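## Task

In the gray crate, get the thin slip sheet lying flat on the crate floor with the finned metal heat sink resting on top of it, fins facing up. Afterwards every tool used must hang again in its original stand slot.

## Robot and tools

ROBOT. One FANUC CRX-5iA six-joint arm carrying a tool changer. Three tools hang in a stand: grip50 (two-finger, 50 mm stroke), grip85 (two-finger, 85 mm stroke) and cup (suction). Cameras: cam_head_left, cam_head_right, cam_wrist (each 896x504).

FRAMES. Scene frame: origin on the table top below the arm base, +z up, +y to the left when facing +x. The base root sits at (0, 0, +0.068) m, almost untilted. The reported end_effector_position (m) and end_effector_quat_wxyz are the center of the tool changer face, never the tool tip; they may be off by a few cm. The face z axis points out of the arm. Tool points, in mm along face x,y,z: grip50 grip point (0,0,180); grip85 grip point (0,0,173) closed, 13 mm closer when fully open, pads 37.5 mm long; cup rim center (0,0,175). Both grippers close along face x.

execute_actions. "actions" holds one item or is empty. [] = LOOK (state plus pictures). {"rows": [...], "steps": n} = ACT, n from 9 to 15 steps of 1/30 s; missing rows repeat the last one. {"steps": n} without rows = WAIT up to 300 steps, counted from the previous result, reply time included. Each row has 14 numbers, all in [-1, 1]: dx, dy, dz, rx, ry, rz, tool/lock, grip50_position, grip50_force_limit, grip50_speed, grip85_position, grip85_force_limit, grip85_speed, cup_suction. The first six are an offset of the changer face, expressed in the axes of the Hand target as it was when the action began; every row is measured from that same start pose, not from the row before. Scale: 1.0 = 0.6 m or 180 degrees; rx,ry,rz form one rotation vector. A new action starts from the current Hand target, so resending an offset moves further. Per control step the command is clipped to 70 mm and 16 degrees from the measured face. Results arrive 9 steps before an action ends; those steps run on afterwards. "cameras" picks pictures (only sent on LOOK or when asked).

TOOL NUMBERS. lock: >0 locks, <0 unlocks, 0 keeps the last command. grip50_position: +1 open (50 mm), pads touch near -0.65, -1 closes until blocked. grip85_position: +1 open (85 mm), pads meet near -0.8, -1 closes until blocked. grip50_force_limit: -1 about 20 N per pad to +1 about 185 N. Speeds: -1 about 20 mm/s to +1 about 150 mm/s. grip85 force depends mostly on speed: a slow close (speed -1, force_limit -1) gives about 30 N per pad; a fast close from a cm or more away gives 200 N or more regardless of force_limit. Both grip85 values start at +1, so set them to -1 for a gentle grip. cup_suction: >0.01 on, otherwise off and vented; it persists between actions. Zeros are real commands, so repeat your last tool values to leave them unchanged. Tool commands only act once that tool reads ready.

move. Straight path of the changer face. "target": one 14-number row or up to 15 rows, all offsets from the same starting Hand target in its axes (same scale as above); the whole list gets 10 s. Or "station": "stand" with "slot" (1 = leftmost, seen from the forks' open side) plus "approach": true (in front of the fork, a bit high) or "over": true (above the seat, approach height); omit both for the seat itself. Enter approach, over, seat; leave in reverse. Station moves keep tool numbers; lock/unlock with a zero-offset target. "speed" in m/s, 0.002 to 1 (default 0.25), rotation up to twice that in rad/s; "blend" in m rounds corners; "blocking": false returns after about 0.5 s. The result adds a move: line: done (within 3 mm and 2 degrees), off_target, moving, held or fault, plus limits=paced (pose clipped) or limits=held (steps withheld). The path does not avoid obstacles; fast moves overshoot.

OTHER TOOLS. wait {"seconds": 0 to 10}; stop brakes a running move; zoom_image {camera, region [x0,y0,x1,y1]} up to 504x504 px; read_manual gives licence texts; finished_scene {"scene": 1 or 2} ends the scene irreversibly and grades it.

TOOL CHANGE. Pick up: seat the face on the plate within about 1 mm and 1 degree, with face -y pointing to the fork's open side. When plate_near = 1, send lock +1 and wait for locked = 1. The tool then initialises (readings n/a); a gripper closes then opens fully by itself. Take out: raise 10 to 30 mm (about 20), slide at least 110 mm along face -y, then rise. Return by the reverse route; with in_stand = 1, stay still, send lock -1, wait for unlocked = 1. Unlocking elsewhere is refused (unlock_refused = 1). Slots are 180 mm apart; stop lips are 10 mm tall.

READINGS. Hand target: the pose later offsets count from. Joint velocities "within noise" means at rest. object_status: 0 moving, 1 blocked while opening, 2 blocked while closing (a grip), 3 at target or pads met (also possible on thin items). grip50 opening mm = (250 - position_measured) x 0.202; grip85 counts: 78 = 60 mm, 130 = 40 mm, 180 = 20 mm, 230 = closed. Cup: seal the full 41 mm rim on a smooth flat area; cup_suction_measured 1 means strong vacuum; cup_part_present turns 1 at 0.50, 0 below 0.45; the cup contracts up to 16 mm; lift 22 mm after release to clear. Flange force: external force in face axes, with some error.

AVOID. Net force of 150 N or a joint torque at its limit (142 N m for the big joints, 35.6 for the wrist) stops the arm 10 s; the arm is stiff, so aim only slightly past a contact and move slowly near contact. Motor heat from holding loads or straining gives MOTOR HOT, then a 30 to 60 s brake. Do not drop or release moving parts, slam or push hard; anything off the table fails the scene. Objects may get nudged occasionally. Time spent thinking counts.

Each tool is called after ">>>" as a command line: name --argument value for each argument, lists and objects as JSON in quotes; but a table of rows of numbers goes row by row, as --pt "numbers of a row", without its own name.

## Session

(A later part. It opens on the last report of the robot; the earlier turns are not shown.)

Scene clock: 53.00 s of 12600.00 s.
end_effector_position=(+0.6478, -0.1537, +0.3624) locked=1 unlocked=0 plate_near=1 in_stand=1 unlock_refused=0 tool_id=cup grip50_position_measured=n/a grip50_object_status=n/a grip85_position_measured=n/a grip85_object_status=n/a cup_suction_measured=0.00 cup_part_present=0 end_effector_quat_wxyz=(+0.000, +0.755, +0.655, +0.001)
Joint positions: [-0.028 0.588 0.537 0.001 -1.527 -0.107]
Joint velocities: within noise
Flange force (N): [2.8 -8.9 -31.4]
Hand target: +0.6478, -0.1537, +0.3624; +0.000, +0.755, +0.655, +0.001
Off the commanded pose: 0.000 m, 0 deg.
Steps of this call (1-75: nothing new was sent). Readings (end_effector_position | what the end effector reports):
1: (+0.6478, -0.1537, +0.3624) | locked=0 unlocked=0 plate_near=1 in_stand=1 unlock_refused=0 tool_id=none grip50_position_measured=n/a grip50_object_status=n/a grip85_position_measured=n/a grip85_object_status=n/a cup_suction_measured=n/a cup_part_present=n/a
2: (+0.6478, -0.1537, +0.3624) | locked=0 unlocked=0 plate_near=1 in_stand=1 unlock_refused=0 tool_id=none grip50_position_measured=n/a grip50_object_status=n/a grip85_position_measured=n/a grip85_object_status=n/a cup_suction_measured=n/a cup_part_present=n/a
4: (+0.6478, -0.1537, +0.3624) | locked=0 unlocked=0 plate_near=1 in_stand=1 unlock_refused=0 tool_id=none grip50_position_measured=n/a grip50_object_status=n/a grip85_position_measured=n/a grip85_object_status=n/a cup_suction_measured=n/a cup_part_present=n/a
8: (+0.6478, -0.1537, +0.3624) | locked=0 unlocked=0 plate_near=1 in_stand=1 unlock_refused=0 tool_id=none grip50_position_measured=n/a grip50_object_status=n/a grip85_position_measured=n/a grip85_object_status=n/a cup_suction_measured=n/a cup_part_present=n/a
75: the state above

>>> move --pt "0 0 -0.0342 0 0 0 1 1 0 0 0.65 -1 -1 0" --pt "0 -0.25 -0.0342 0 0 0 1 1 0 0 0.65 -1 -1 0" --pt "-0.303 -0.399 -0.0342 0 0 -0.033 1 1 0 0 0.65 -1 -1 0" --speed '[0.05,0.15,0.25]' --cameras '["cam_wrist"]'

>>> zoom_image --camera "cam_wrist" --region '[340, 0, 640, 300]'

Scene clock: 56.20 s of 12600.00 s.
end_effector_position=(+0.3851, -0.2999, +0.3821) locked=1 unlocked=0 plate_near=1 in_stand=0 unlock_refused=0 tool_id=cup grip50_position_measured=n/a grip50_object_status=n/a grip85_position_measured=n/a grip85_object_status=n/a cup_suction_measured=0.00 cup_part_present=0 end_effector_quat_wxyz=(+0.000, +0.720, +0.694, +0.001)
Joint positions: [-0.38 0.118 -0.035 0.004 -1.423 0.348]
Joint velocities: within noise
Flange force (N): [4.8 -3.8 2.2]
Hand target: +0.3851, -0.3000, +0.3821; +0.000, +0.720, +0.694, +0.001
Off the commanded pose: 0.000 m, 0 deg.
Kept back: nothing.
move: done
Images, in order (width x height): cam_wrist 896x504.

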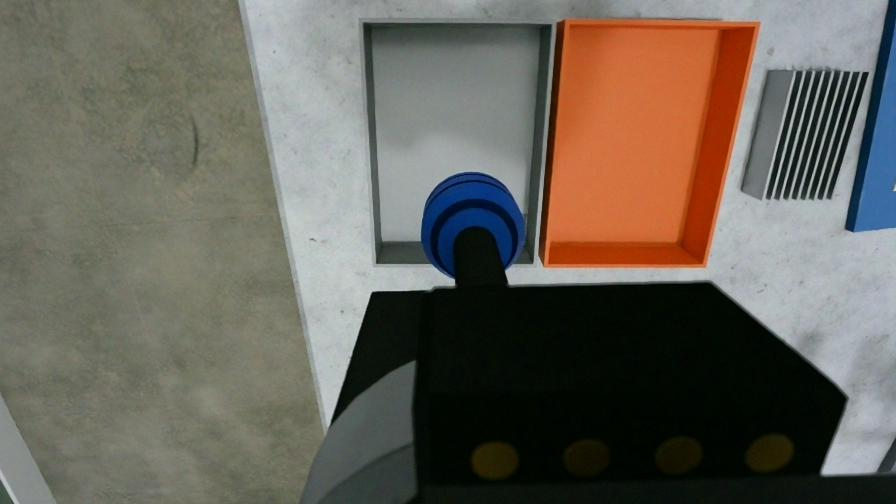

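Scaled by 1.680 from the camera's 896x504 image, which has a finer 1280x720 frame.

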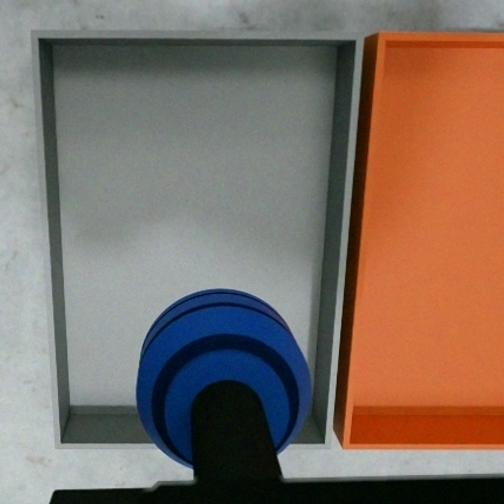

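>>> move --target '[0.714,-0.0767,0,0,0,0,1,1,0,0,0.65,-1,-1,0]' --speed 0.35 --cameras '["cam_wrist"]'

>>> zoom_image --camera "cam_wrist" --region '[250, 0, 700, 300]'

Scene clock: 58.73 s of 12600.00 s.
end_effector_position=(+0.3553, +0.1298, +0.3826) locked=1 unlocked=0 plate_near=1 in_stand=0 unlock_refused=0 tool_id=cup grip50_position_measured=n/a grip50_object_status=n/a grip85_position_measured=n/a grip85_object_status=n/a cup_suction_measured=0.00 cup_part_present=0 end_effector_quat_wxyz=(+0.000, +0.720, +0.694, +0.001)
Joint positions: [0.702 -0.161 -0.307 -0.004 -1.43 -0.733]
Joint velocities: within noise
Flange force (N): [1.3 -8.5 1.9]
Hand target: +0.3553, +0.1299, +0.3826; +0.000, +0.720, +0.694, +0.001
Off the commanded pose: 0.000 m, 0 deg.
Kept back: nothing.
move: done; limits=paced
Images, in order (width x height): cam_wrist 896x504.

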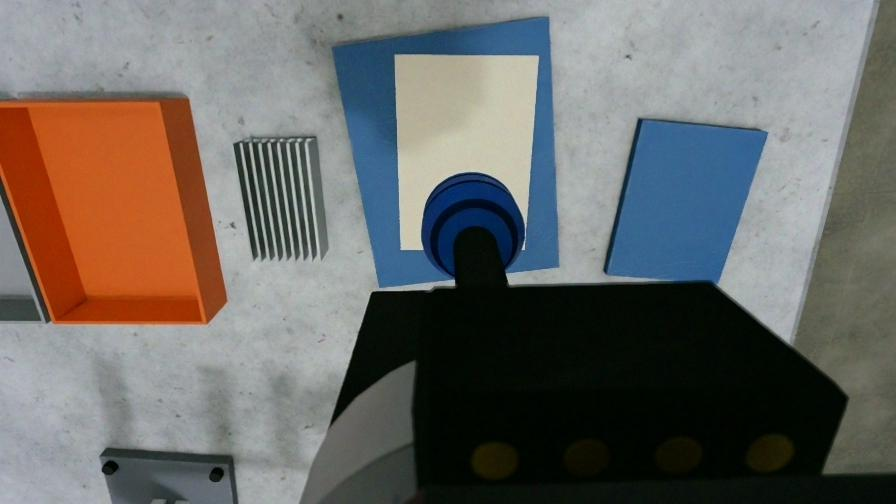

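Scaled by 1.120 from the camera's 896x504 image, which has a finer 1280x720 frame.

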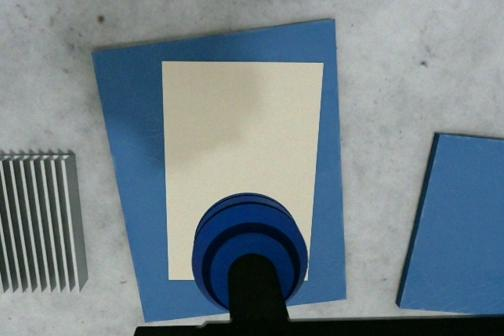

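>>> move --pt "0.007 0.0033 0.305 0 0 0.003 1 1 0 0 0.65 -1 -1 0" --pt "0.007 0.0033 0.32 0 0 0.003 1 1 0 0 0.65 -1 -1 1" --speed '[0.2,0.03]' --cameras '["cam_wrist"]'

>>> move --target '[0,0,0.0055,0,0,0,1,1,0,0,0.65,-1,-1,1]' --speed 0.02 --cameras '[]'

>>> wait --seconds 0.2 --cameras '["cam_wrist"]'

Scene clock: 61.40 s of 12600.00 s.
end_effector_position=(+0.3579, +0.1342, +0.1906) locked=1 unlocked=0 plate_near=1 in_stand=0 unlock_refused=0 tool_id=cup grip50_position_measured=n/a grip50_object_status=n/a grip85_position_measured=n/a grip85_object_status=n/a cup_suction_measured=0.00 cup_part_present=0 end_effector_quat_wxyz=(+0.000, +0.724, +0.690, +0.001)
Joint positions: [0.709 0.048 -0.6 -0.004 -0.929 -0.747]
Joint velocities: within noise
Flange force (N): [0.4 -6.8 -0.7]
Hand target: +0.3579, +0.1342, +0.1906; +0.000, +0.724, +0.690, +0.001
Off the commanded pose: 0.000 m, 0 deg.
Kept back: nothing.
move: done
Images, in order (width x height): cam_wrist 896x504.

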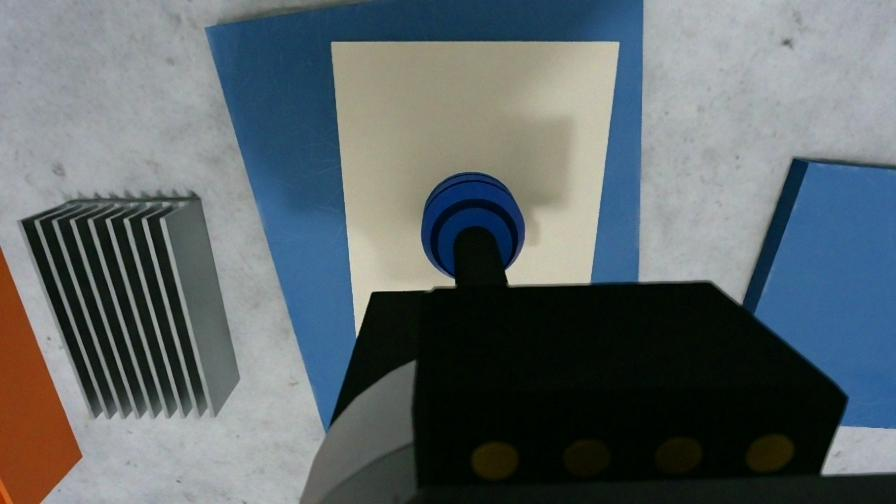

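Scene clock: 62.10 s of 12600.00 s.
end_effector_position=(+0.3579, +0.1342, +0.1873) locked=1 unlocked=0 plate_near=1 in_stand=0 unlock_refused=0 tool_id=cup grip50_position_measured=n/a grip50_object_status=n/a grip85_position_measured=n/a grip85_object_status=n/a cup_suction_measured=1.00 cup_part_present=1 end_effector_quat_wxyz=(+0.000, +0.724, +0.690, +0.001)
Joint positions: [0.709 0.054 -0.603 -0.004 -0.92 -0.747]
Joint velocities: within noise
Flange force (N): [-0.2 -8.5 -2.5]
Hand target: +0.3579, +0.1342, +0.1873; +0.000, +0.724, +0.690, +0.001
Off the commanded pose: 0.000 m, 0 deg.
Kept back: nothing.
move: done
No camera images: "cameras" was empty.

Scene clock: 62.30 s of 12600.00 s.
end_effector_position=(+0.3579, +0.1342, +0.1873) locked=1 unlocked=0 plate_near=1 in_stand=0 unlock_refused=0 tool_id=cup grip50_position_measured=n/a grip50_object_status=n/a grip85_position_measured=n/a grip85_object_status=n/a cup_suction_measured=1.00 cup_part_present=1 end_effector_quat_wxyz=(+0.000, +0.724, +0.690, +0.001)
Joint positions: [0.709 0.054 -0.603 -0.004 -0.92 -0.747]
Joint velocities: within noise
Flange force (N): [0.0 -5.9 -0.4]
Hand target: +0.3579, +0.1342, +0.1873; +0.000, +0.724, +0.690, +0.001
Off the commanded pose: 0.000 m, 0 deg.
Steps of this call (1-6: nothing new was sent). Readings (end_effector_position | what the end effector reports):
1: (+0.3579, +0.1342, +0.1873) | locked=1 unlocked=0 plate_near=1 in_stand=0 unlock_refused=0 tool_id=cup grip50_position_measured=n/a grip50_object_status=n/a grip85_position_measured=n/a grip85_object_status=n/a cup_suction_measured=1.00 cup_part_present=1
2: (+0.3579, +0.1342, +0.1873) | locked=1 unlocked=0 plate_near=1 in_stand=0 unlock_refused=0 tool_id=cup grip50_position_measured=n/a grip50_object_status=n/a grip85_position_measured=n/a grip85_object_status=n/a cup_suction_measured=1.00 cup_part_present=1
4: (+0.3579, +0.1342, +0.1873) | locked=1 unlocked=0 plate_near=1 in_stand=0 unlock_refused=0 tool_id=cup grip50_position_measured=n/a grip50_object_status=n/a grip85_position_measured=n/a grip85_object_status=n/a cup_suction_measured=1.00 cup_part_present=1
6: the state above
Images, in order (width x height): cam_wrist 896x504.

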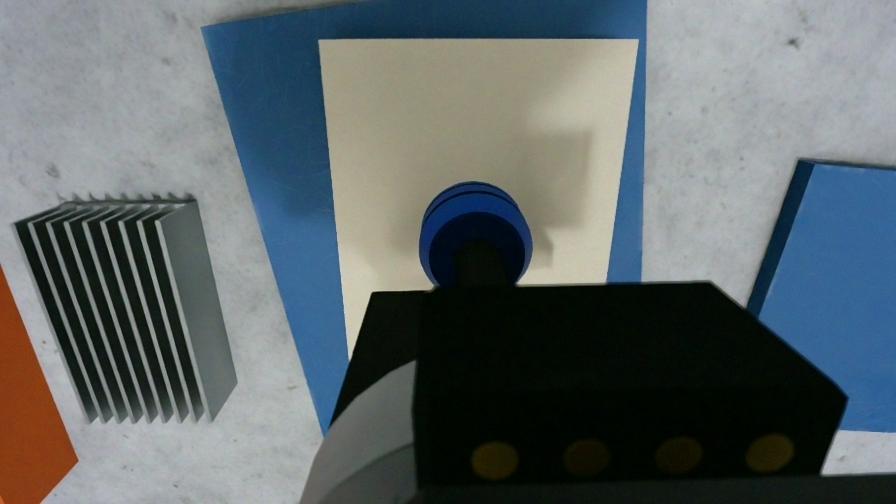

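>>> move --pt "0 0 -0.18 0 0 0 1 1 0 0 0.65 -1 -1 1" --pt "-0.7293 0.0578 -0.2 0 0 0 1 1 0 0 0.65 -1 -1 1" --speed '[0.1,0.2]' --cameras '["cam_wrist"]'

>>> move --target '[0,0,0.14,0,0,0,1,1,0,0,0.65,-1,-1,1]' --speed 0.12 --cameras '["cam_wrist","cam_head_right"]'

>>> zoom_image --camera "cam_head_right" --region '[480, 150, 640, 280]'

Scene clock: 67.03 s of 12600.00 s.
end_effector_position=(+0.3716, -0.3045, +0.3067) locked=1 unlocked=0 plate_near=1 in_stand=0 unlock_refused=0 tool_id=cup grip50_position_measured=n/a grip50_object_status=n/a grip85_position_measured=n/a grip85_object_status=n/a cup_suction_measured=1.00 cup_part_present=1 end_effector_quat_wxyz=(+0.000, +0.724, +0.690, +0.001)
Joint positions: [-0.401 0.142 -0.189 0.004 -1.246 0.359]
Joint velocities: within noise
Flange force (N): [4.9 -5.5 0.7]
Hand target: +0.3716, -0.3046, +0.3067; +0.000, +0.724, +0.690, +0.001
Off the commanded pose: 0.000 m, 0 deg.
Kept back: nothing.
move: done
Images, in order (width x height): cam_wrist 896x504.

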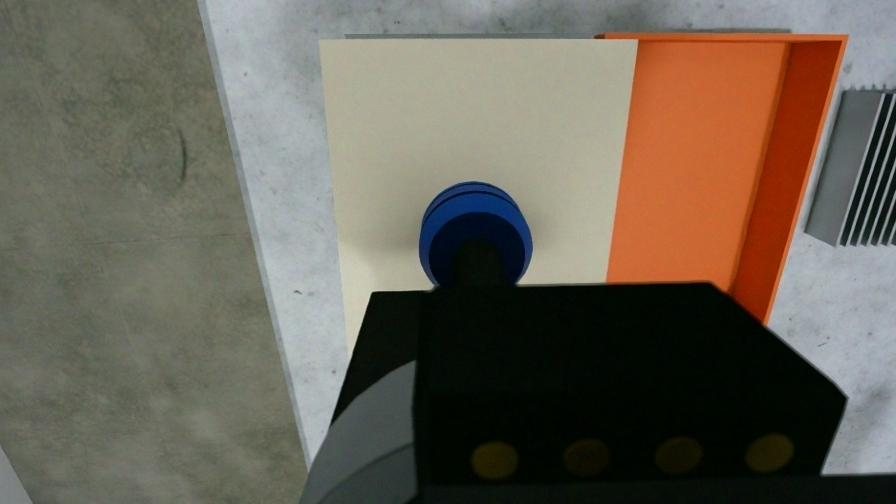

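Scene clock: 68.17 s of 12600.00 s.
end_effector_position=(+0.3718, -0.3045, +0.2228) locked=1 unlocked=0 plate_near=1 in_stand=0 unlock_refused=0 tool_id=cup grip50_position_measured=n/a grip50_object_status=n/a grip85_position_measured=n/a grip85_object_status=n/a cup_suction_measured=1.00 cup_part_present=1 end_effector_quat_wxyz=(+0.000, +0.724, +0.690, +0.001)
Joint positions: [-0.402 0.229 -0.3 0.004 -1.048 0.359]
Joint velocities: [0 0.002 -0.002 0 0.005 -0.001]
Flange force (N): [5.1 -3.3 2.1]
Hand target: +0.3718, -0.3045, +0.2227; +0.000, +0.724, +0.690, +0.001
Off the commanded pose: 0.000 m, 0 deg.
Kept back: nothing.
move: done
Images, in order (width x height): cam_head_right 896x504, cam_wrist 896x504.

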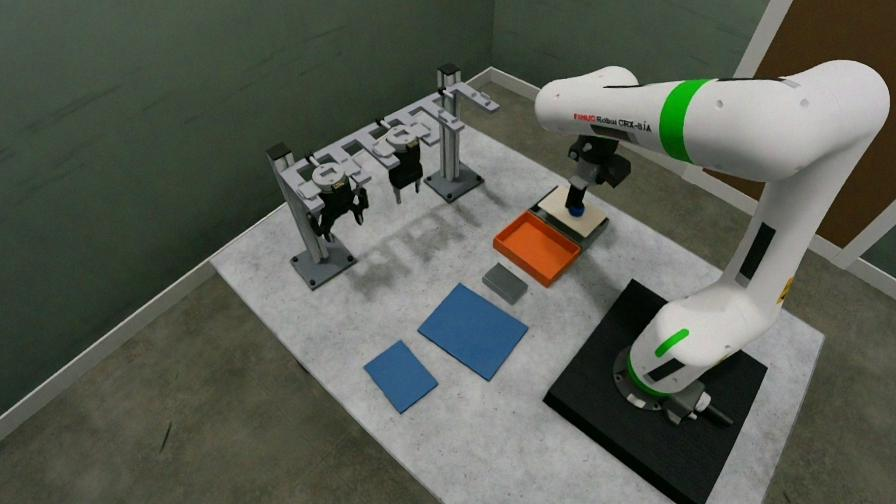

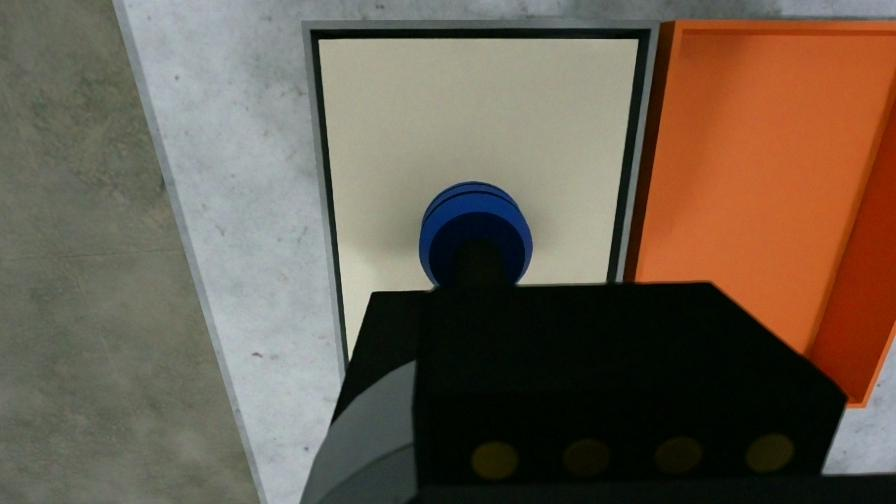

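Scaled by 3.150 from the camera's 896x504 image, which has a finer 1280x720 frame.

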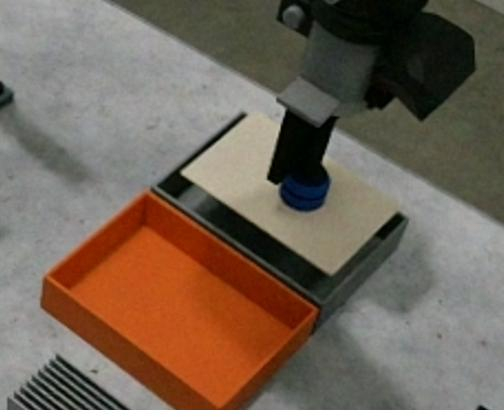

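>>> move --target '[0.0017,0.005,0.04,0,0,0,1,1,0,0,0.65,-1,-1,1]' --speed 0.05 --cameras '["cam_wrist","cam_head_right"]'

>>> zoom_image --camera "cam_head_right" --region '[480, 150, 640, 280]'

Scene clock: 69.33 s of 12600.00 s.
end_effector_position=(+0.3749, -0.3036, +0.1988) locked=1 unlocked=0 plate_near=1 in_stand=0 unlock_refused=0 tool_id=cup grip50_position_measured=n/a grip50_object_status=n/a grip85_position_measured=n/a grip85_object_status=n/a cup_suction_measured=1.00 cup_part_present=1 end_effector_quat_wxyz=(+0.000, +0.724, +0.690, +0.001)
Joint positions: [-0.398 0.265 -0.319 0.004 -0.992 0.355]
Joint velocities: within noise
Flange force (N): [6.2 -4.3 -0.2]
Hand target: +0.3749, -0.3036, +0.1987; +0.000, +0.724, +0.690, +0.001
Off the commanded pose: 0.000 m, 0 deg.
Kept back: nothing.
move: done
Images, in order (width x height): cam_head_right 896x504, cam_wrist 896x504.

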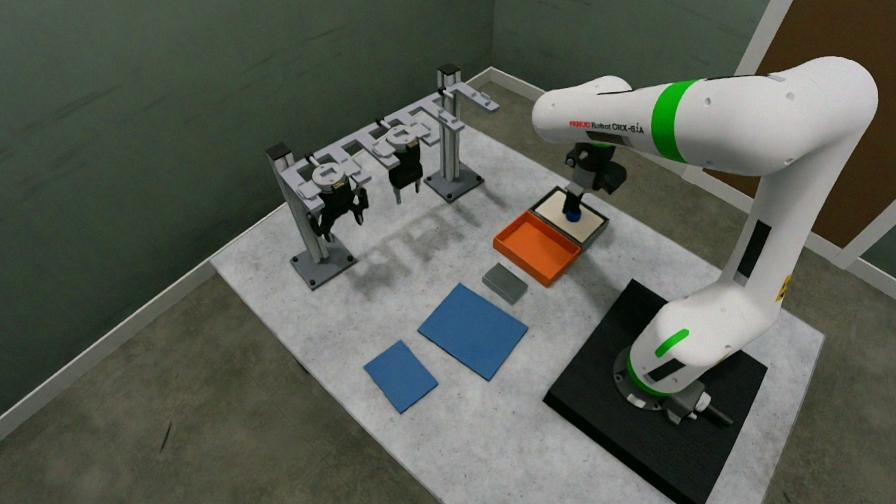

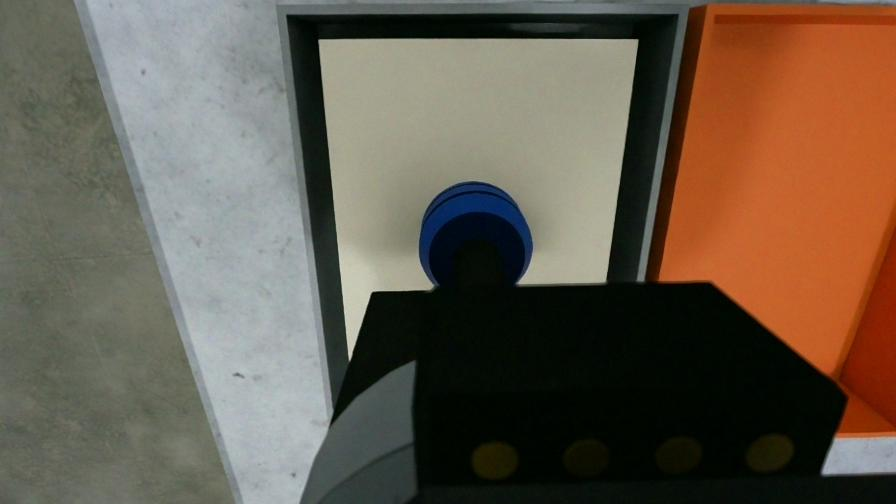

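Scaled by 3.150 from the camera's 896x504 image, which has a finer 1280x720 frame.

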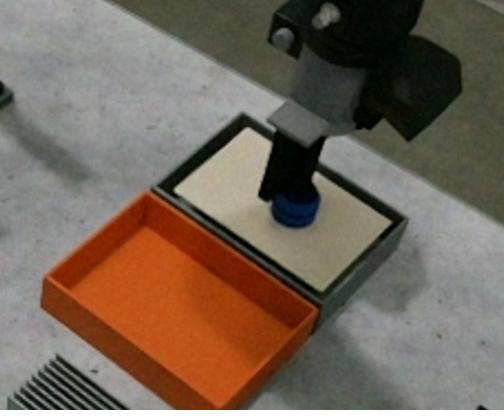

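>>> move --pt "0.002 0 0.045 0 0 0 1 1 0 0 0.65 -1 -1 1" --pt "0.002 0 0.0515 0 0 0 1 1 0 0 0.65 -1 -1 1" --speed '[0.05,0.015]' --cameras '["cam_wrist"]'

>>> move --target '[0,0,0.003,0,0,0,1,1,0,0,0.65,-1,-1,1]' --speed 0.01 --cameras '["cam_wrist"]'

Scene clock: 70.67 s of 12600.00 s.
end_effector_position=(+0.3751, -0.3024, +0.1680) locked=1 unlocked=0 plate_near=1 in_stand=0 unlock_refused=0 tool_id=cup grip50_position_measured=n/a grip50_object_status=n/a grip85_position_measured=n/a grip85_object_status=n/a cup_suction_measured=1.00 cup_part_present=1 end_effector_quat_wxyz=(+0.000, +0.724, +0.690, +0.001)
Joint positions: [-0.396 0.31 -0.348 0.005 -0.918 0.352]
Joint velocities: [0 0.003 -0.001 0 0.005 0]
Flange force (N): [3.9 -2.3 -0.5]
Hand target: +0.3751, -0.3024, +0.1678; +0.000, +0.724, +0.690, +0.001
Off the commanded pose: 0.000 m, 0 deg.
Kept back: nothing.
move: done
Images, in order (width x height): cam_wrist 896x504.

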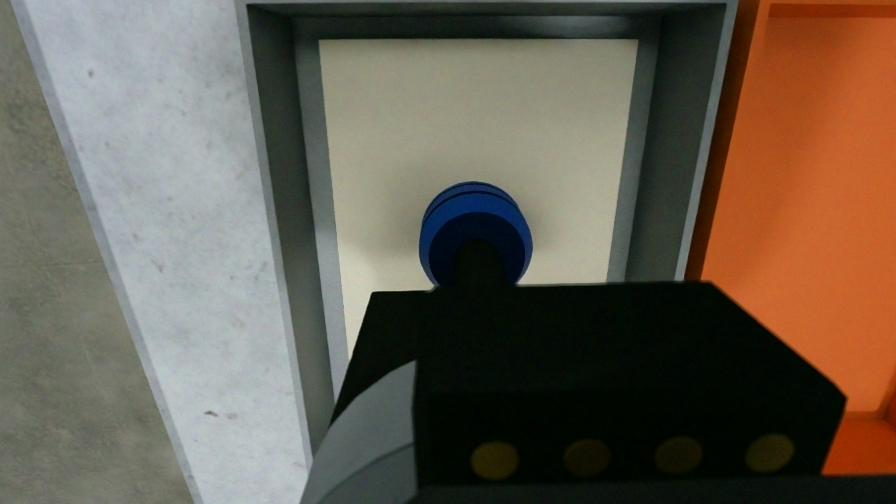

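Scene clock: 71.37 s of 12600.00 s.
end_effector_position=(+0.3751, -0.3024, +0.1661) locked=1 unlocked=0 plate_near=1 in_stand=0 unlock_refused=0 tool_id=cup grip50_position_measured=n/a grip50_object_status=n/a grip85_position_measured=n/a grip85_object_status=n/a cup_suction_measured=1.00 cup_part_present=1 end_effector_quat_wxyz=(+0.000, +0.724, +0.690, +0.001)
Joint positions: [-0.396 0.313 -0.35 0.005 -0.914 0.352]
Joint velocities: within noise
Flange force (N): [6.3 -4.4 -1.8]
Hand target: +0.3751, -0.3024, +0.1660; +0.000, +0.724, +0.690, +0.001
Off the commanded pose: 0.000 m, 0 deg.
Kept back: nothing.
move: done
Images, in order (width x height): cam_wrist 896x504.

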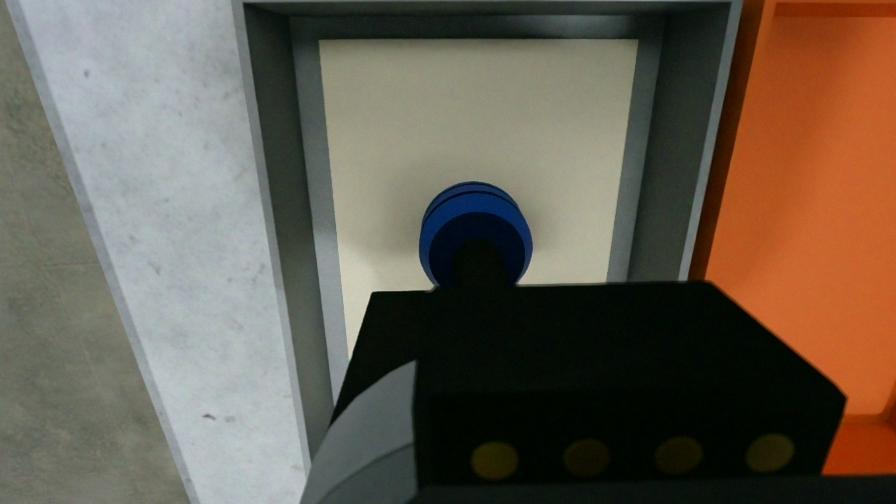

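>>> move --target '[0,0,0,0,0,0,1,1,0,0,0.65,-1,-1,0]' --cameras '[]'

>>> wait --seconds 0.4 --cameras '[]'

>>> move --pt "0 0 -0.05 0 0 0 1 1 0 0 0.65 -1 -1 0" --pt "0.04 0 -0.35 0 0 0 1 1 0 0 0.65 -1 -1 0" --speed '[0.03,0.2]'

>>> move --station "stand" --slot 3 --approach true --cameras '["cam_wrist"]'

>>> move --station "stand" --slot 3 --over true --speed 0.12 --cameras '[]'

>>> move --station "stand" --slot 3 --speed 0.02 --cameras '[]'

>>> move --target '[0,0,0,0,0,0,-1,1,0,0,0.65,-1,-1,0]' --cameras '[]'

>>> execute_actions --actions '[{"steps":45}]'

Scene clock: 72.53 s of 12600.00 s.
end_effector_position=(+0.3751, -0.3024, +0.1660) locked=1 unlocked=0 plate_near=1 in_stand=0 unlock_refused=0 tool_id=cup grip50_position_measured=n/a grip50_object_status=n/a grip85_position_measured=n/a grip85_object_status=n/a cup_suction_measured=0.00 cup_part_present=0 end_effector_quat_wxyz=(+0.000, +0.724, +0.690, +0.001)
Joint positions: [-0.396 0.313 -0.35 0.005 -0.914 0.352]
Joint velocities: within noise
Flange force (N): [7.0 -3.4 -17.4]
Hand target: +0.3751, -0.3024, +0.1660; +0.000, +0.724, +0.690, +0.001
Off the commanded pose: 0.000 m, 0 deg.
Kept back: nothing.
move: done
No camera images: "cameras" was empty.

Scene clock: 72.93 s of 12600.00 s.
end_effector_position=(+0.3751, -0.3024, +0.1660) locked=1 unlocked=0 plate_near=1 in_stand=0 unlock_refused=0 tool_id=cup grip50_position_measured=n/a grip50_object_status=n/a grip85_position_measured=n/a grip85_object_status=n/a cup_suction_measured=0.00 cup_part_present=0 end_effector_quat_wxyz=(+0.000, +0.724, +0.690, +0.001)
Joint positions: [-0.396 0.313 -0.35 0.005 -0.914 0.352]
Joint velocities: within noise
Flange force (N): [6.4 -3.6 -16.8]
Hand target: +0.3751, -0.3024, +0.1660; +0.000, +0.724, +0.690, +0.001
Off the commanded pose: 0.000 m, 0 deg.
Steps of this call (1-12: nothing new was sent). Readings (end_effector_position | what the end effector reports):
1: (+0.3751, -0.3024, +0.1660) | locked=1 unlocked=0 plate_near=1 in_stand=0 unlock_refused=0 tool_id=cup grip50_position_measured=n/a grip50_object_status=n/a grip85_position_measured=n/a grip85_object_status=n/a cup_suction_measured=0.00 cup_part_present=0
2: (+0.3751, -0.3024, +0.1660) | locked=1 unlocked=0 plate_near=1 in_stand=0 unlock_refused=0 tool_id=cup grip50_position_measured=n/a grip50_object_status=n/a grip85_position_measured=n/a grip85_object_status=n/a cup_suction_measured=0.00 cup_part_present=0
4: (+0.3751, -0.3024, +0.1660) | locked=1 unlocked=0 plate_near=1 in_stand=0 unlock_refused=0 tool_id=cup grip50_position_measured=n/a grip50_object_status=n/a grip85_position_measured=n/a grip85_object_status=n/a cup_suction_measured=0.00 cup_part_present=0
8: (+0.3751, -0.3024, +0.1660) | locked=1 unlocked=0 plate_near=1 in_stand=0 unlock_refused=0 tool_id=cup grip50_position_measured=n/a grip50_object_status=n/a grip85_position_measured=n/a grip85_object_status=n/a cup_suction_measured=0.00 cup_part_present=0
12: the state above
No camera images: "cameras" was empty.

Scene clock: 75.53 s of 12600.00 s.
end_effector_position=(+0.3757, -0.2787, +0.3759) locked=1 unlocked=0 plate_near=1 in_stand=0 unlock_refused=0 tool_id=cup grip50_position_measured=n/a grip50_object_status=n/a grip85_position_measured=n/a grip85_object_status=n/a cup_suction_measured=0.00 cup_part_present=0 end_effector_quat_wxyz=(+0.000, +0.724, +0.690, +0.001)
Joint positions: [-0.345 0.07 -0.102 0.003 -1.405 0.304]
Joint velocities: [0 0 0.004 0 -0.006 0.001]
Flange force (N): [4.9 -4.4 2.1]
Hand target: +0.3757, -0.2787, +0.3761; +0.000, +0.724, +0.690, +0.001
Off the commanded pose: 0.000 m, 0 deg.
Kept back: nothing.
move: done

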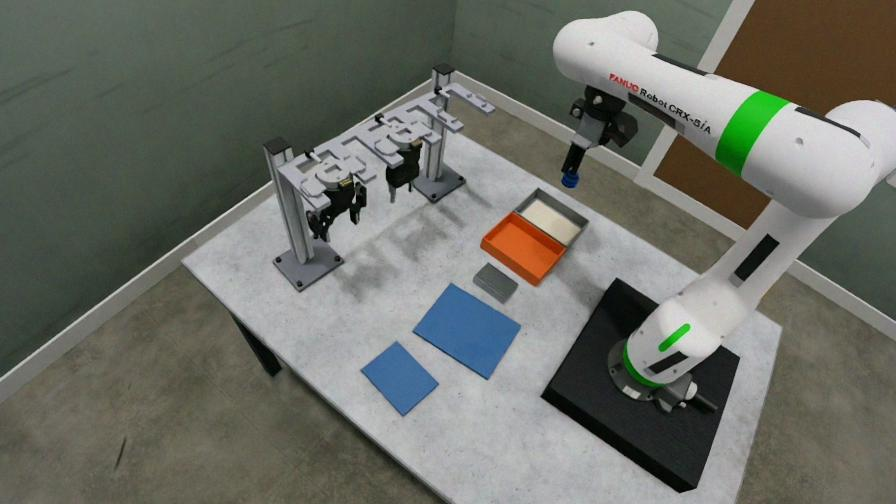

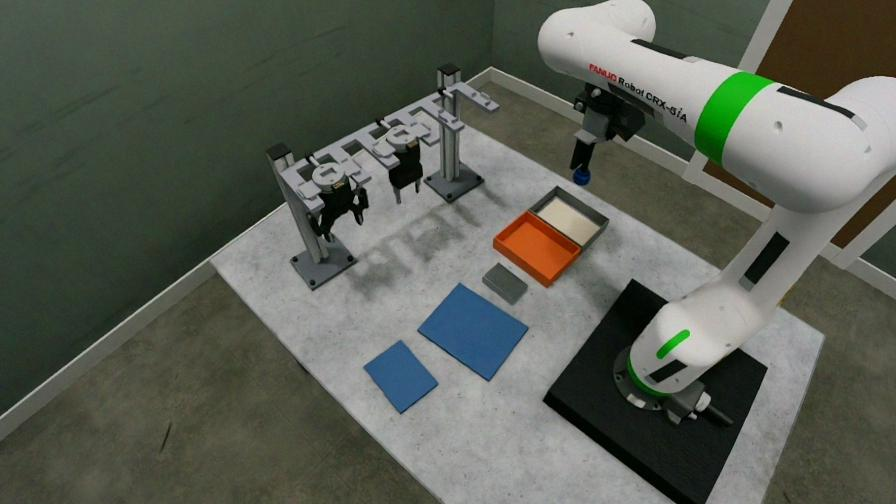

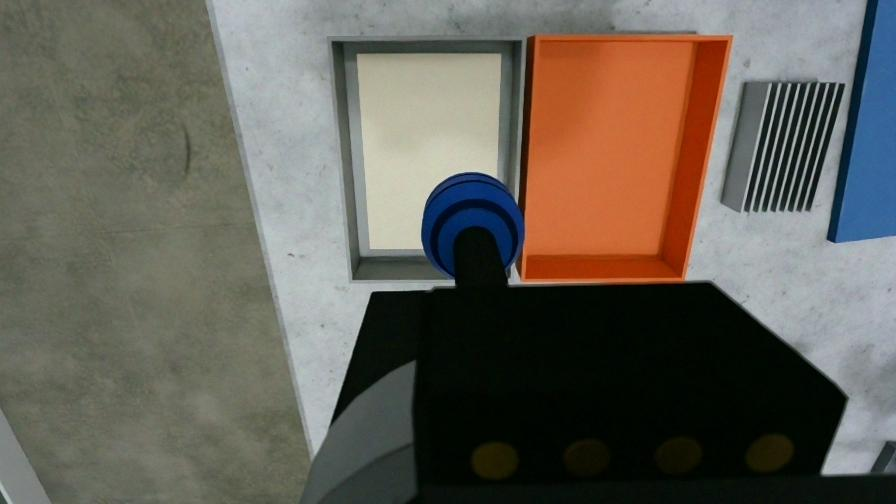

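Scene clock: 76.83 s of 12600.00 s.
end_effector_position=(+0.5090, -0.1344, +0.3837) locked=1 unlocked=0 plate_near=1 in_stand=0 unlock_refused=0 tool_id=cup grip50_position_measured=n/a grip50_object_status=n/a grip85_position_measured=n/a grip85_object_status=n/a cup_suction_measured=0.00 cup_part_present=0 end_effector_quat_wxyz=(+0.000, +0.755, +0.655, +0.001)
Joint positions: [0 0.217 0.081 0.001 -1.441 -0.135]
Joint velocities: within noise
Flange force (N): [3.6 -9.0 3.5]
Hand target: +0.5091, -0.1343, +0.3837; +0.000, +0.755, +0.655, +0.001
Off the commanded pose: 0.000 m, 0 deg.
Kept back: nothing.
move: done; to station stand, slot 3, approach point
Images, in order (width x height): cam_wrist 896x504.

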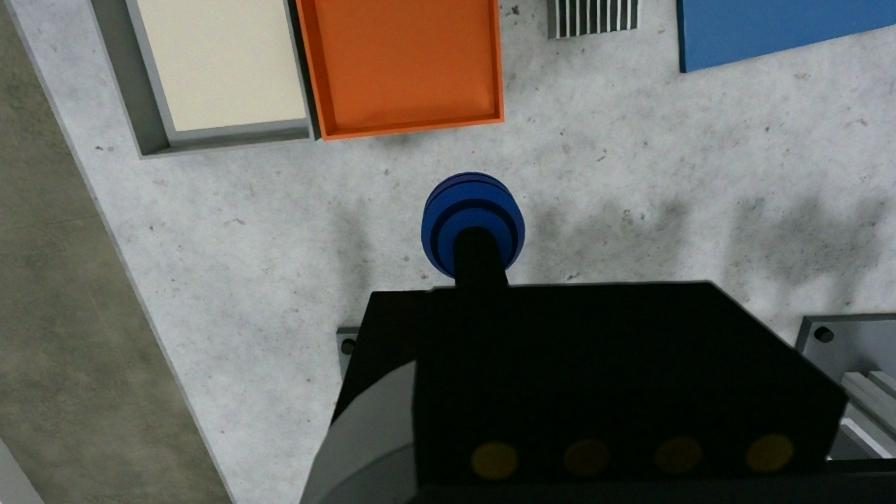

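Scene clock: 78.47 s of 12600.00 s.
end_effector_position=(+0.6476, -0.1537, +0.3844) locked=1 unlocked=0 plate_near=1 in_stand=0 unlock_refused=0 tool_id=cup grip50_position_measured=n/a grip50_object_status=n/a grip85_position_measured=n/a grip85_object_status=n/a cup_suction_measured=0.00 cup_part_present=0 end_effector_quat_wxyz=(+0.000, +0.755, +0.655, +0.001)
Joint positions: [-0.028 0.586 0.586 0.001 -1.577 -0.107]
Joint velocities: [-0.001 0.004 0.006 -0.001 -0.004 0.001]
Flange force (N): [2.9 -12.5 2.2]
Hand target: +0.6477, -0.1537, +0.3844; +0.000, +0.755, +0.655, +0.001
Off the commanded pose: 0.000 m, 0 deg.
Kept back: nothing.
move: done; to station stand, slot 3, over the seat
No camera images: "cameras" was empty.

Scene clock: 79.83 s of 12600.00 s.
end_effector_position=(+0.6478, -0.1537, +0.3626) locked=1 unlocked=0 plate_near=1 in_stand=1 unlock_refused=0 tool_id=cup grip50_position_measured=n/a grip50_object_status=n/a grip85_position_measured=n/a grip85_object_status=n/a cup_suction_measured=0.00 cup_part_present=0 end_effector_quat_wxyz=(+0.000, +0.755, +0.655, +0.001)
Joint positions: [-0.028 0.588 0.537 0.001 -1.527 -0.107]
Joint velocities: within noise
Flange force (N): [3.3 -10.1 -19.7]
Hand target: +0.6478, -0.1537, +0.3624; +0.000, +0.755, +0.655, +0.001
Off the commanded pose: 0.000 m, 0 deg.
Kept back: nothing.
move: done; to station stand, slot 3
No camera images: "cameras" was empty.

Scene clock: 80.33 s of 12600.00 s.
end_effector_position=(+0.6478, -0.1537, +0.3624) locked=1 unlocked=0 plate_near=1 in_stand=1 unlock_refused=0 tool_id=cup grip50_position_measured=n/a grip50_object_status=n/a grip85_position_measured=n/a grip85_object_status=n/a cup_suction_measured=0.00 cup_part_present=0 end_effector_quat_wxyz=(+0.000, +0.755, +0.655, +0.001)
Joint positions: [-0.028 0.588 0.537 0.001 -1.527 -0.107]
Joint velocities: within noise
Flange force (N): [4.3 -4.6 -24.7]
Hand target: +0.6478, -0.1537, +0.3624; +0.000, +0.755, +0.655, +0.001
Off the commanded pose: 0.000 m, 0 deg.
Kept back: nothing.
move: done
No camera images: "cameras" was empty.

Scene clock: 81.83 s of 12600.00 s.
end_effector_position=(+0.6478, -0.1537, +0.3624) locked=0 unlocked=1 plate_near=1 in_stand=1 unlock_refused=0 tool_id=none grip50_position_measured=n/a grip50_object_status=n/a grip85_position_measured=n/a grip85_object_status=n/a cup_suction_measured=n/a cup_part_present=n/a end_effector_quat_wxyz=(+0.000, +0.755, +0.655, +0.001)
Joint positions: [-0.028 0.588 0.537 0.001 -1.527 -0.107]
Joint velocities: within noise
Flange force (N): [4.9 -7.9 -24.8]
Hand target: +0.6478, -0.1537, +0.3624; +0.000, +0.755, +0.655, +0.001
Off the commanded pose: 0.000 m, 0 deg.
Steps of this call (1-45: nothing new was sent). Readings (end_effector_position | what the end effector reports):
1: (+0.6478, -0.1537, +0.3624) | locked=1 unlocked=0 plate_near=1 in_stand=1 unlock_refused=0 tool_id=cup grip50_position_measured=n/a grip50_object_status=n/a grip85_position_measured=n/a grip85_object_status=n/a cup_suction_measured=0.00 cup_part_present=0
2: (+0.6478, -0.1537, +0.3624) | locked=0 unlocked=0 plate_near=1 in_stand=1 unlock_refused=0 tool_id=none grip50_position_measured=n/a grip50_object_status=n/a grip85_position_measured=n/a grip85_object_status=n/a cup_suction_measured=n/a cup_part_present=n/a
4: (+0.6478, -0.1537, +0.3624) | locked=0 unlocked=0 plate_near=1 in_stand=1 unlock_refused=0 tool_id=none grip50_position_measured=n/a grip50_object_status=n/a grip85_position_measured=n/a grip85_object_status=n/a cup_suction_measured=n/a cup_part_present=n/a
8: (+0.6478, -0.1537, +0.3624) | locked=0 unlocked=0 plate_near=1 in_stand=1 unlock_refused=0 tool_id=none grip50_position_measured=n/a grip50_object_status=n/a grip85_position_measured=n/a grip85_object_status=n/a cup_suction_measured=n/a cup_part_present=n/a
45: the state above

>>> move --station "stand" --slot 3 --over true --speed 0.05 --cameras '[]'

>>> move --station "stand" --slot 3 --approach true --cameras '[]'

>>> move --station "stand" --slot 1 --approach true --cameras '["cam_head_left"]'

>>> move --station "stand" --slot 1 --over true --speed 0.15 --cameras '[]'

>>> move --station "stand" --slot 1 --speed 0.02 --cameras '[]'

>>> move --target '[0,0,0,0,0,0,1,1,0,0,0.65,-1,-1,0]' --cameras '[]'

>>> execute_actions --actions '[{"steps":75}]'

Scene clock: 83.27 s of 12600.00 s.
end_effector_position=(+0.6477, -0.1537, +0.3845) locked=0 unlocked=1 plate_near=0 in_stand=0 unlock_refused=0 tool_id=none grip50_position_measured=n/a grip50_object_status=n/a grip85_position_measured=n/a grip85_object_status=n/a cup_suction_measured=n/a cup_part_present=n/a end_effector_quat_wxyz=(+0.000, +0.755, +0.655, +0.001)
Joint positions: [-0.028 0.586 0.586 0.001 -1.577 -0.107]
Joint velocities: within noise
Flange force (N): [2.5 -10.2 2.2]
Hand target: +0.6477, -0.1537, +0.3844; +0.000, +0.755, +0.655, +0.001
Off the commanded pose: 0.000 m, 0 deg.
Kept back: nothing.
move: done; to station stand, slot 3, over the seat
No camera images: "cameras" was empty.

Scene clock: 84.37 s of 12600.00 s.
end_effector_position=(+0.5092, -0.1344, +0.3836) locked=0 unlocked=1 plate_near=0 in_stand=0 unlock_refused=0 tool_id=none grip50_position_measured=n/a grip50_object_status=n/a grip85_position_measured=n/a grip85_object_status=n/a cup_suction_measured=n/a cup_part_present=n/a end_effector_quat_wxyz=(+0.000, +0.755, +0.655, +0.001)
Joint positions: [0 0.218 0.081 0.001 -1.442 -0.135]
Joint velocities: [0.001 -0.005 -0.005 0.001 0.003 -0.002]
Flange force (N): [2.3 -8.2 1.4]
Hand target: +0.5091, -0.1343, +0.3837; +0.000, +0.755, +0.655, +0.001
Off the commanded pose: 0.000 m, 0 deg.
Kept back: nothing.
move: done; to station stand, slot 3, approach point
No camera images: "cameras" was empty.

Scene clock: 86.33 s of 12600.00 s.
end_effector_position=(+0.5588, +0.2217, +0.3840) locked=0 unlocked=1 plate_near=0 in_stand=0 unlock_refused=0 tool_id=none grip50_position_measured=n/a grip50_object_status=n/a grip85_position_measured=n/a grip85_object_status=n/a cup_suction_measured=n/a cup_part_present=n/a end_effector_quat_wxyz=(-0.001, +0.755, +0.655, +0.001)
Joint positions: [0.599 0.409 0.328 -0.004 -1.497 -0.733]
Joint velocities: within noise
Flange force (N): [-3.1 -7.6 2.9]
Hand target: +0.5588, +0.2218, +0.3840; -0.001, +0.755, +0.655, +0.001
Off the commanded pose: 0.000 m, 0 deg.
Kept back: nothing.
move: done; to station stand, slot 1, approach point
Images, in order (width x height): cam_head_left 896x504.

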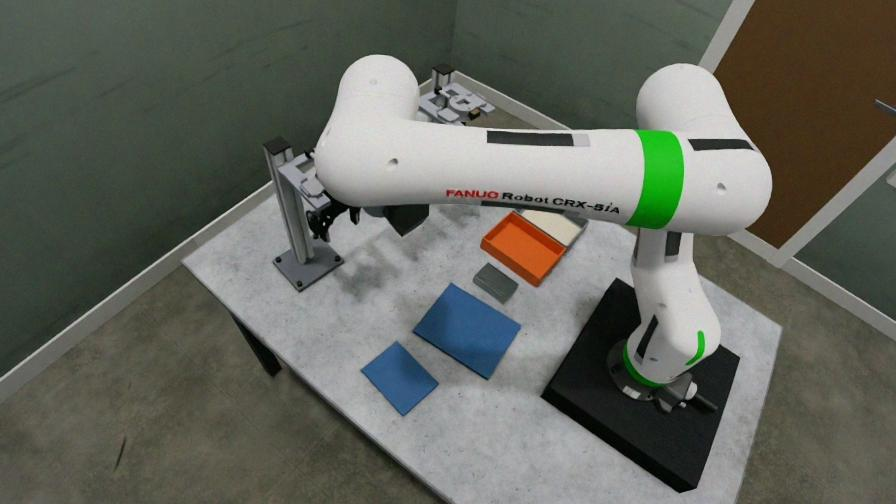

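Scene clock: 87.80 s of 12600.00 s.
end_effector_position=(+0.6973, +0.2024, +0.3847) locked=0 unlocked=1 plate_near=0 in_stand=0 unlock_refused=0 tool_id=none grip50_position_measured=n/a grip50_object_status=n/a grip85_position_measured=n/a grip85_object_status=n/a cup_suction_measured=n/a cup_part_present=n/a end_effector_quat_wxyz=(+0.000, +0.755, +0.655, +0.002)
Joint positions: [0.467 0.793 0.917 -0.003 -1.701 -0.602]
Joint velocities: [-0.002 0.006 0.012 -0.001 -0.01 0.002]
Flange force (N): no reading
Hand target: +0.6974, +0.2025, +0.3847; +0.000, +0.755, +0.655, +0.001
Off the commanded pose: 0.000 m, 0 deg.
Kept back: nothing.
move: done; to station stand, slot 1, over the seat
No camera images: "cameras" was empty.

Scene clock: 89.17 s of 12600.00 s.
end_effector_position=(+0.6975, +0.2025, +0.3630) locked=0 unlocked=1 plate_near=1 in_stand=1 unlock_refused=0 tool_id=none grip50_position_measured=n/a grip50_object_status=n/a grip85_position_measured=n/a grip85_object_status=n/a cup_suction_measured=n/a cup_part_present=n/a end_effector_quat_wxyz=(+0.000, +0.755, +0.655, +0.002)
Joint positions: [0.467 0.785 0.853 -0.003 -1.645 -0.602]
Joint velocities: within noise
Flange force (N): [-2.4 -13.6 -6.9]
Hand target: +0.6975, +0.2025, +0.3627; +0.000, +0.755, +0.655, +0.001
Off the commanded pose: 0.000 m, 0 deg.
Kept back: nothing.
move: done; to station stand, slot 1
No camera images: "cameras" was empty.

Scene clock: 89.67 s of 12600.00 s.
end_effector_position=(+0.6975, +0.2025, +0.3628) locked=0 unlocked=0 plate_near=1 in_stand=1 unlock_refused=0 tool_id=none grip50_position_measured=n/a grip50_object_status=n/a grip85_position_measured=n/a grip85_object_status=n/a cup_suction_measured=n/a cup_part_present=n/a end_effector_quat_wxyz=(+0.000, +0.755, +0.655, +0.002)
Joint positions: [0.467 0.785 0.853 -0.003 -1.645 -0.602]
Joint velocities: within noise
Flange force (N): [-0.1 -11.0 -16.8]
Hand target: +0.6975, +0.2025, +0.3627; +0.000, +0.755, +0.655, +0.001
Off the commanded pose: 0.000 m, 0 deg.
Kept back: nothing.
move: done
No camera images: "cameras" was empty.

Scene clock: 92.17 s of 12600.00 s.
end_effector_position=(+0.6975, +0.2025, +0.3627) locked=1 unlocked=0 plate_near=1 in_stand=1 unlock_refused=0 tool_id=grip85 grip50_position_measured=n/a grip50_object_status=n/a grip85_position_measured=n/a grip85_object_status=n/a cup_suction_measured=n/a cup_part_present=n/a end_effector_quat_wxyz=(+0.000, +0.755, +0.655, +0.001)
Joint positions: [0.467 0.785 0.853 -0.003 -1.645 -0.602]
Joint velocities: within noise
Flange force (N): [-4.0 -13.9 -34.6]
Hand target: +0.6975, +0.2025, +0.3627; +0.000, +0.755, +0.655, +0.001
Off the commanded pose: 0.000 m, 0 deg.
Steps of this call (1-75: nothing new was sent). Readings (end_effector_position | what the end effector reports):
1: (+0.6975, +0.2025, +0.3628) | locked=0 unlocked=0 plate_near=1 in_stand=1 unlock_refused=0 tool_id=none grip50_position_measured=n/a grip50_object_status=n/a grip85_position_measured=n/a grip85_object_status=n/a cup_suction_measured=n/a cup_part_present=n/a
2: (+0.6975, +0.2025, +0.3628) | locked=0 unlocked=0 plate_near=1 in_stand=1 unlock_refused=0 tool_id=none grip50_position_measured=n/a grip50_object_status=n/a grip85_position_measured=n/a grip85_object_status=n/a cup_suction_measured=n/a cup_part_present=n/a
4: (+0.6975, +0.2025, +0.3628) | locked=0 unlocked=0 plate_near=1 in_stand=1 unlock_refused=0 tool_id=none grip50_position_measured=n/a grip50_object_status=n/a grip85_position_measured=n/a grip85_object_status=n/a cup_suction_measured=n/a cup_part_present=n/a
8: (+0.6975, +0.2025, +0.3628) | locked=0 unlocked=0 plate_near=1 in_stand=1 unlock_refused=0 tool_id=none grip50_position_measured=n/a grip50_object_status=n/a grip85_position_measured=n/a grip85_object_status=n/a cup_suction_measured=n/a cup_part_present=n/a
75: the state above

>>> move --pt "0 0 -0.0342 0 0 0 1 1 0 0 0.65 -1 -1 0" --pt "0 -0.25 -0.0342 0 0 0 1 1 0 0 0.65 -1 -1 0" --pt "-0.44 -0.4637 0.0 0 0 -0.0333 1 1 0 0 0.65 -1 -1 0" --speed '[0.05,0.15,0.25]' --cameras '["cam_wrist"]'

Scene clock: 95.70 s of 12600.00 s.
end_effector_position=(+0.3849, -0.0196, +0.3616) locked=1 unlocked=0 plate_near=1 in_stand=0 unlock_refused=0 tool_id=grip85 grip50_position_measured=n/a grip50_object_status=n/a grip85_position_measured=48 grip85_object_status=3 cup_suction_measured=n/a cup_part_present=n/a end_effector_quat_wxyz=(+0.000, +0.720, +0.694, +0.001)
Joint positions: [0.298 -0.132 -0.332 -0.002 -1.378 -0.328]
Joint velocities: [-0.002 -0.002 -0.001 0 -0.001 0.006]
Flange force (N): [2.8 -3.9 1.2]
Hand target: +0.3849, -0.0197, +0.3617; +0.000, +0.720, +0.694, +0.001
Off the commanded pose: 0.000 m, 0 deg.
Kept back: nothing.
move: done
Images, in order (width x height): cam_wrist 896x504.

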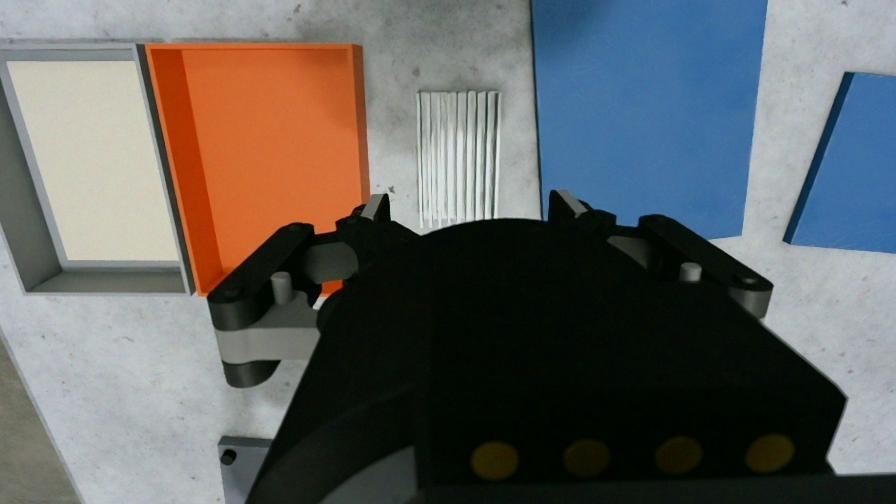

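>>> move --pt "0 0 0.245 0 0 0 1 1 0 0 0.65 -1 -1 0" --pt "0 0 0.277 0 0 0 1 1 0 0 0.65 -1 -1 0" --speed '[0.15,0.03]' --cameras '[]'

>>> move --target '[0,0,0,0,0,0,1,1,0,0,-1,-1,-1,0]' --cameras '["cam_wrist"]'

Scene clock: 99.40 s of 12600.00 s.
end_effector_position=(+0.3852, -0.0193, +0.1956) locked=1 unlocked=0 plate_near=1 in_stand=0 unlock_refused=0 tool_id=grip85 grip50_position_measured=n/a grip50_object_status=n/a grip85_position_measured=48 grip85_object_status=3 cup_suction_measured=n/a cup_part_present=n/a end_effector_quat_wxyz=(+0.000, +0.720, +0.694, +0.001)
Joint positions: [0.299 0.048 -0.586 -0.003 -0.944 -0.327]
Joint velocities: within noise
Flange force (N): [2.6 -6.2 -0.7]
Hand target: +0.3852, -0.0193, +0.1955; +0.000, +0.720, +0.694, +0.001
Off the commanded pose: 0.000 m, 0 deg.
Kept back: nothing.
move: done
No camera images: "cameras" was empty.

Scene clock: 100.27 s of 12600.00 s.
end_effector_position=(+0.3852, -0.0193, +0.1955) locked=1 unlocked=0 plate_near=1 in_stand=0 unlock_refused=0 tool_id=grip85 grip50_position_measured=n/a grip50_object_status=n/a grip85_position_measured=78 grip85_object_status=2 cup_suction_measured=n/a cup_part_present=n/a end_effector_quat_wxyz=(+0.000, +0.720, +0.694, +0.001)
Joint positions: [0.299 0.048 -0.586 -0.003 -0.944 -0.327]
Joint velocities: within noise
Flange force (N): [3.6 -9.1 -18.5]
Hand target: +0.3852, -0.0193, +0.1955; +0.000, +0.720, +0.694, +0.001
Off the commanded pose: 0.000 m, 0 deg.
Kept back: nothing.
move: done
Images, in order (width x height): cam_wrist 896x504.

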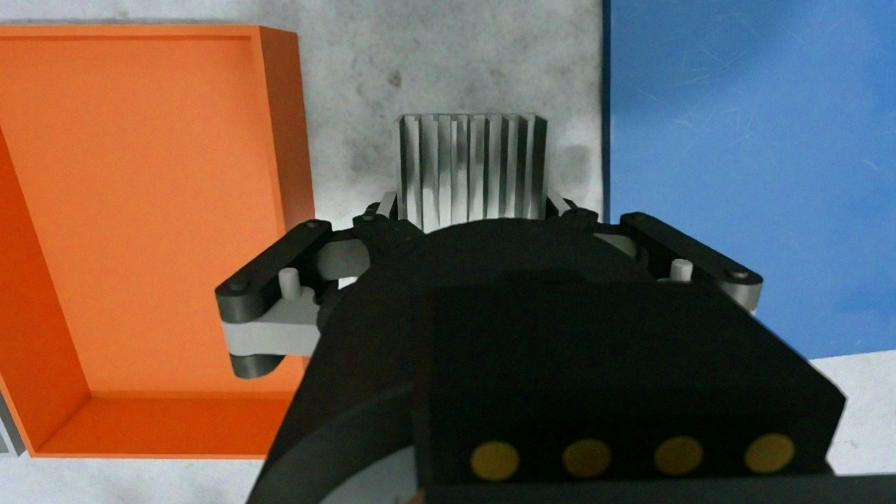

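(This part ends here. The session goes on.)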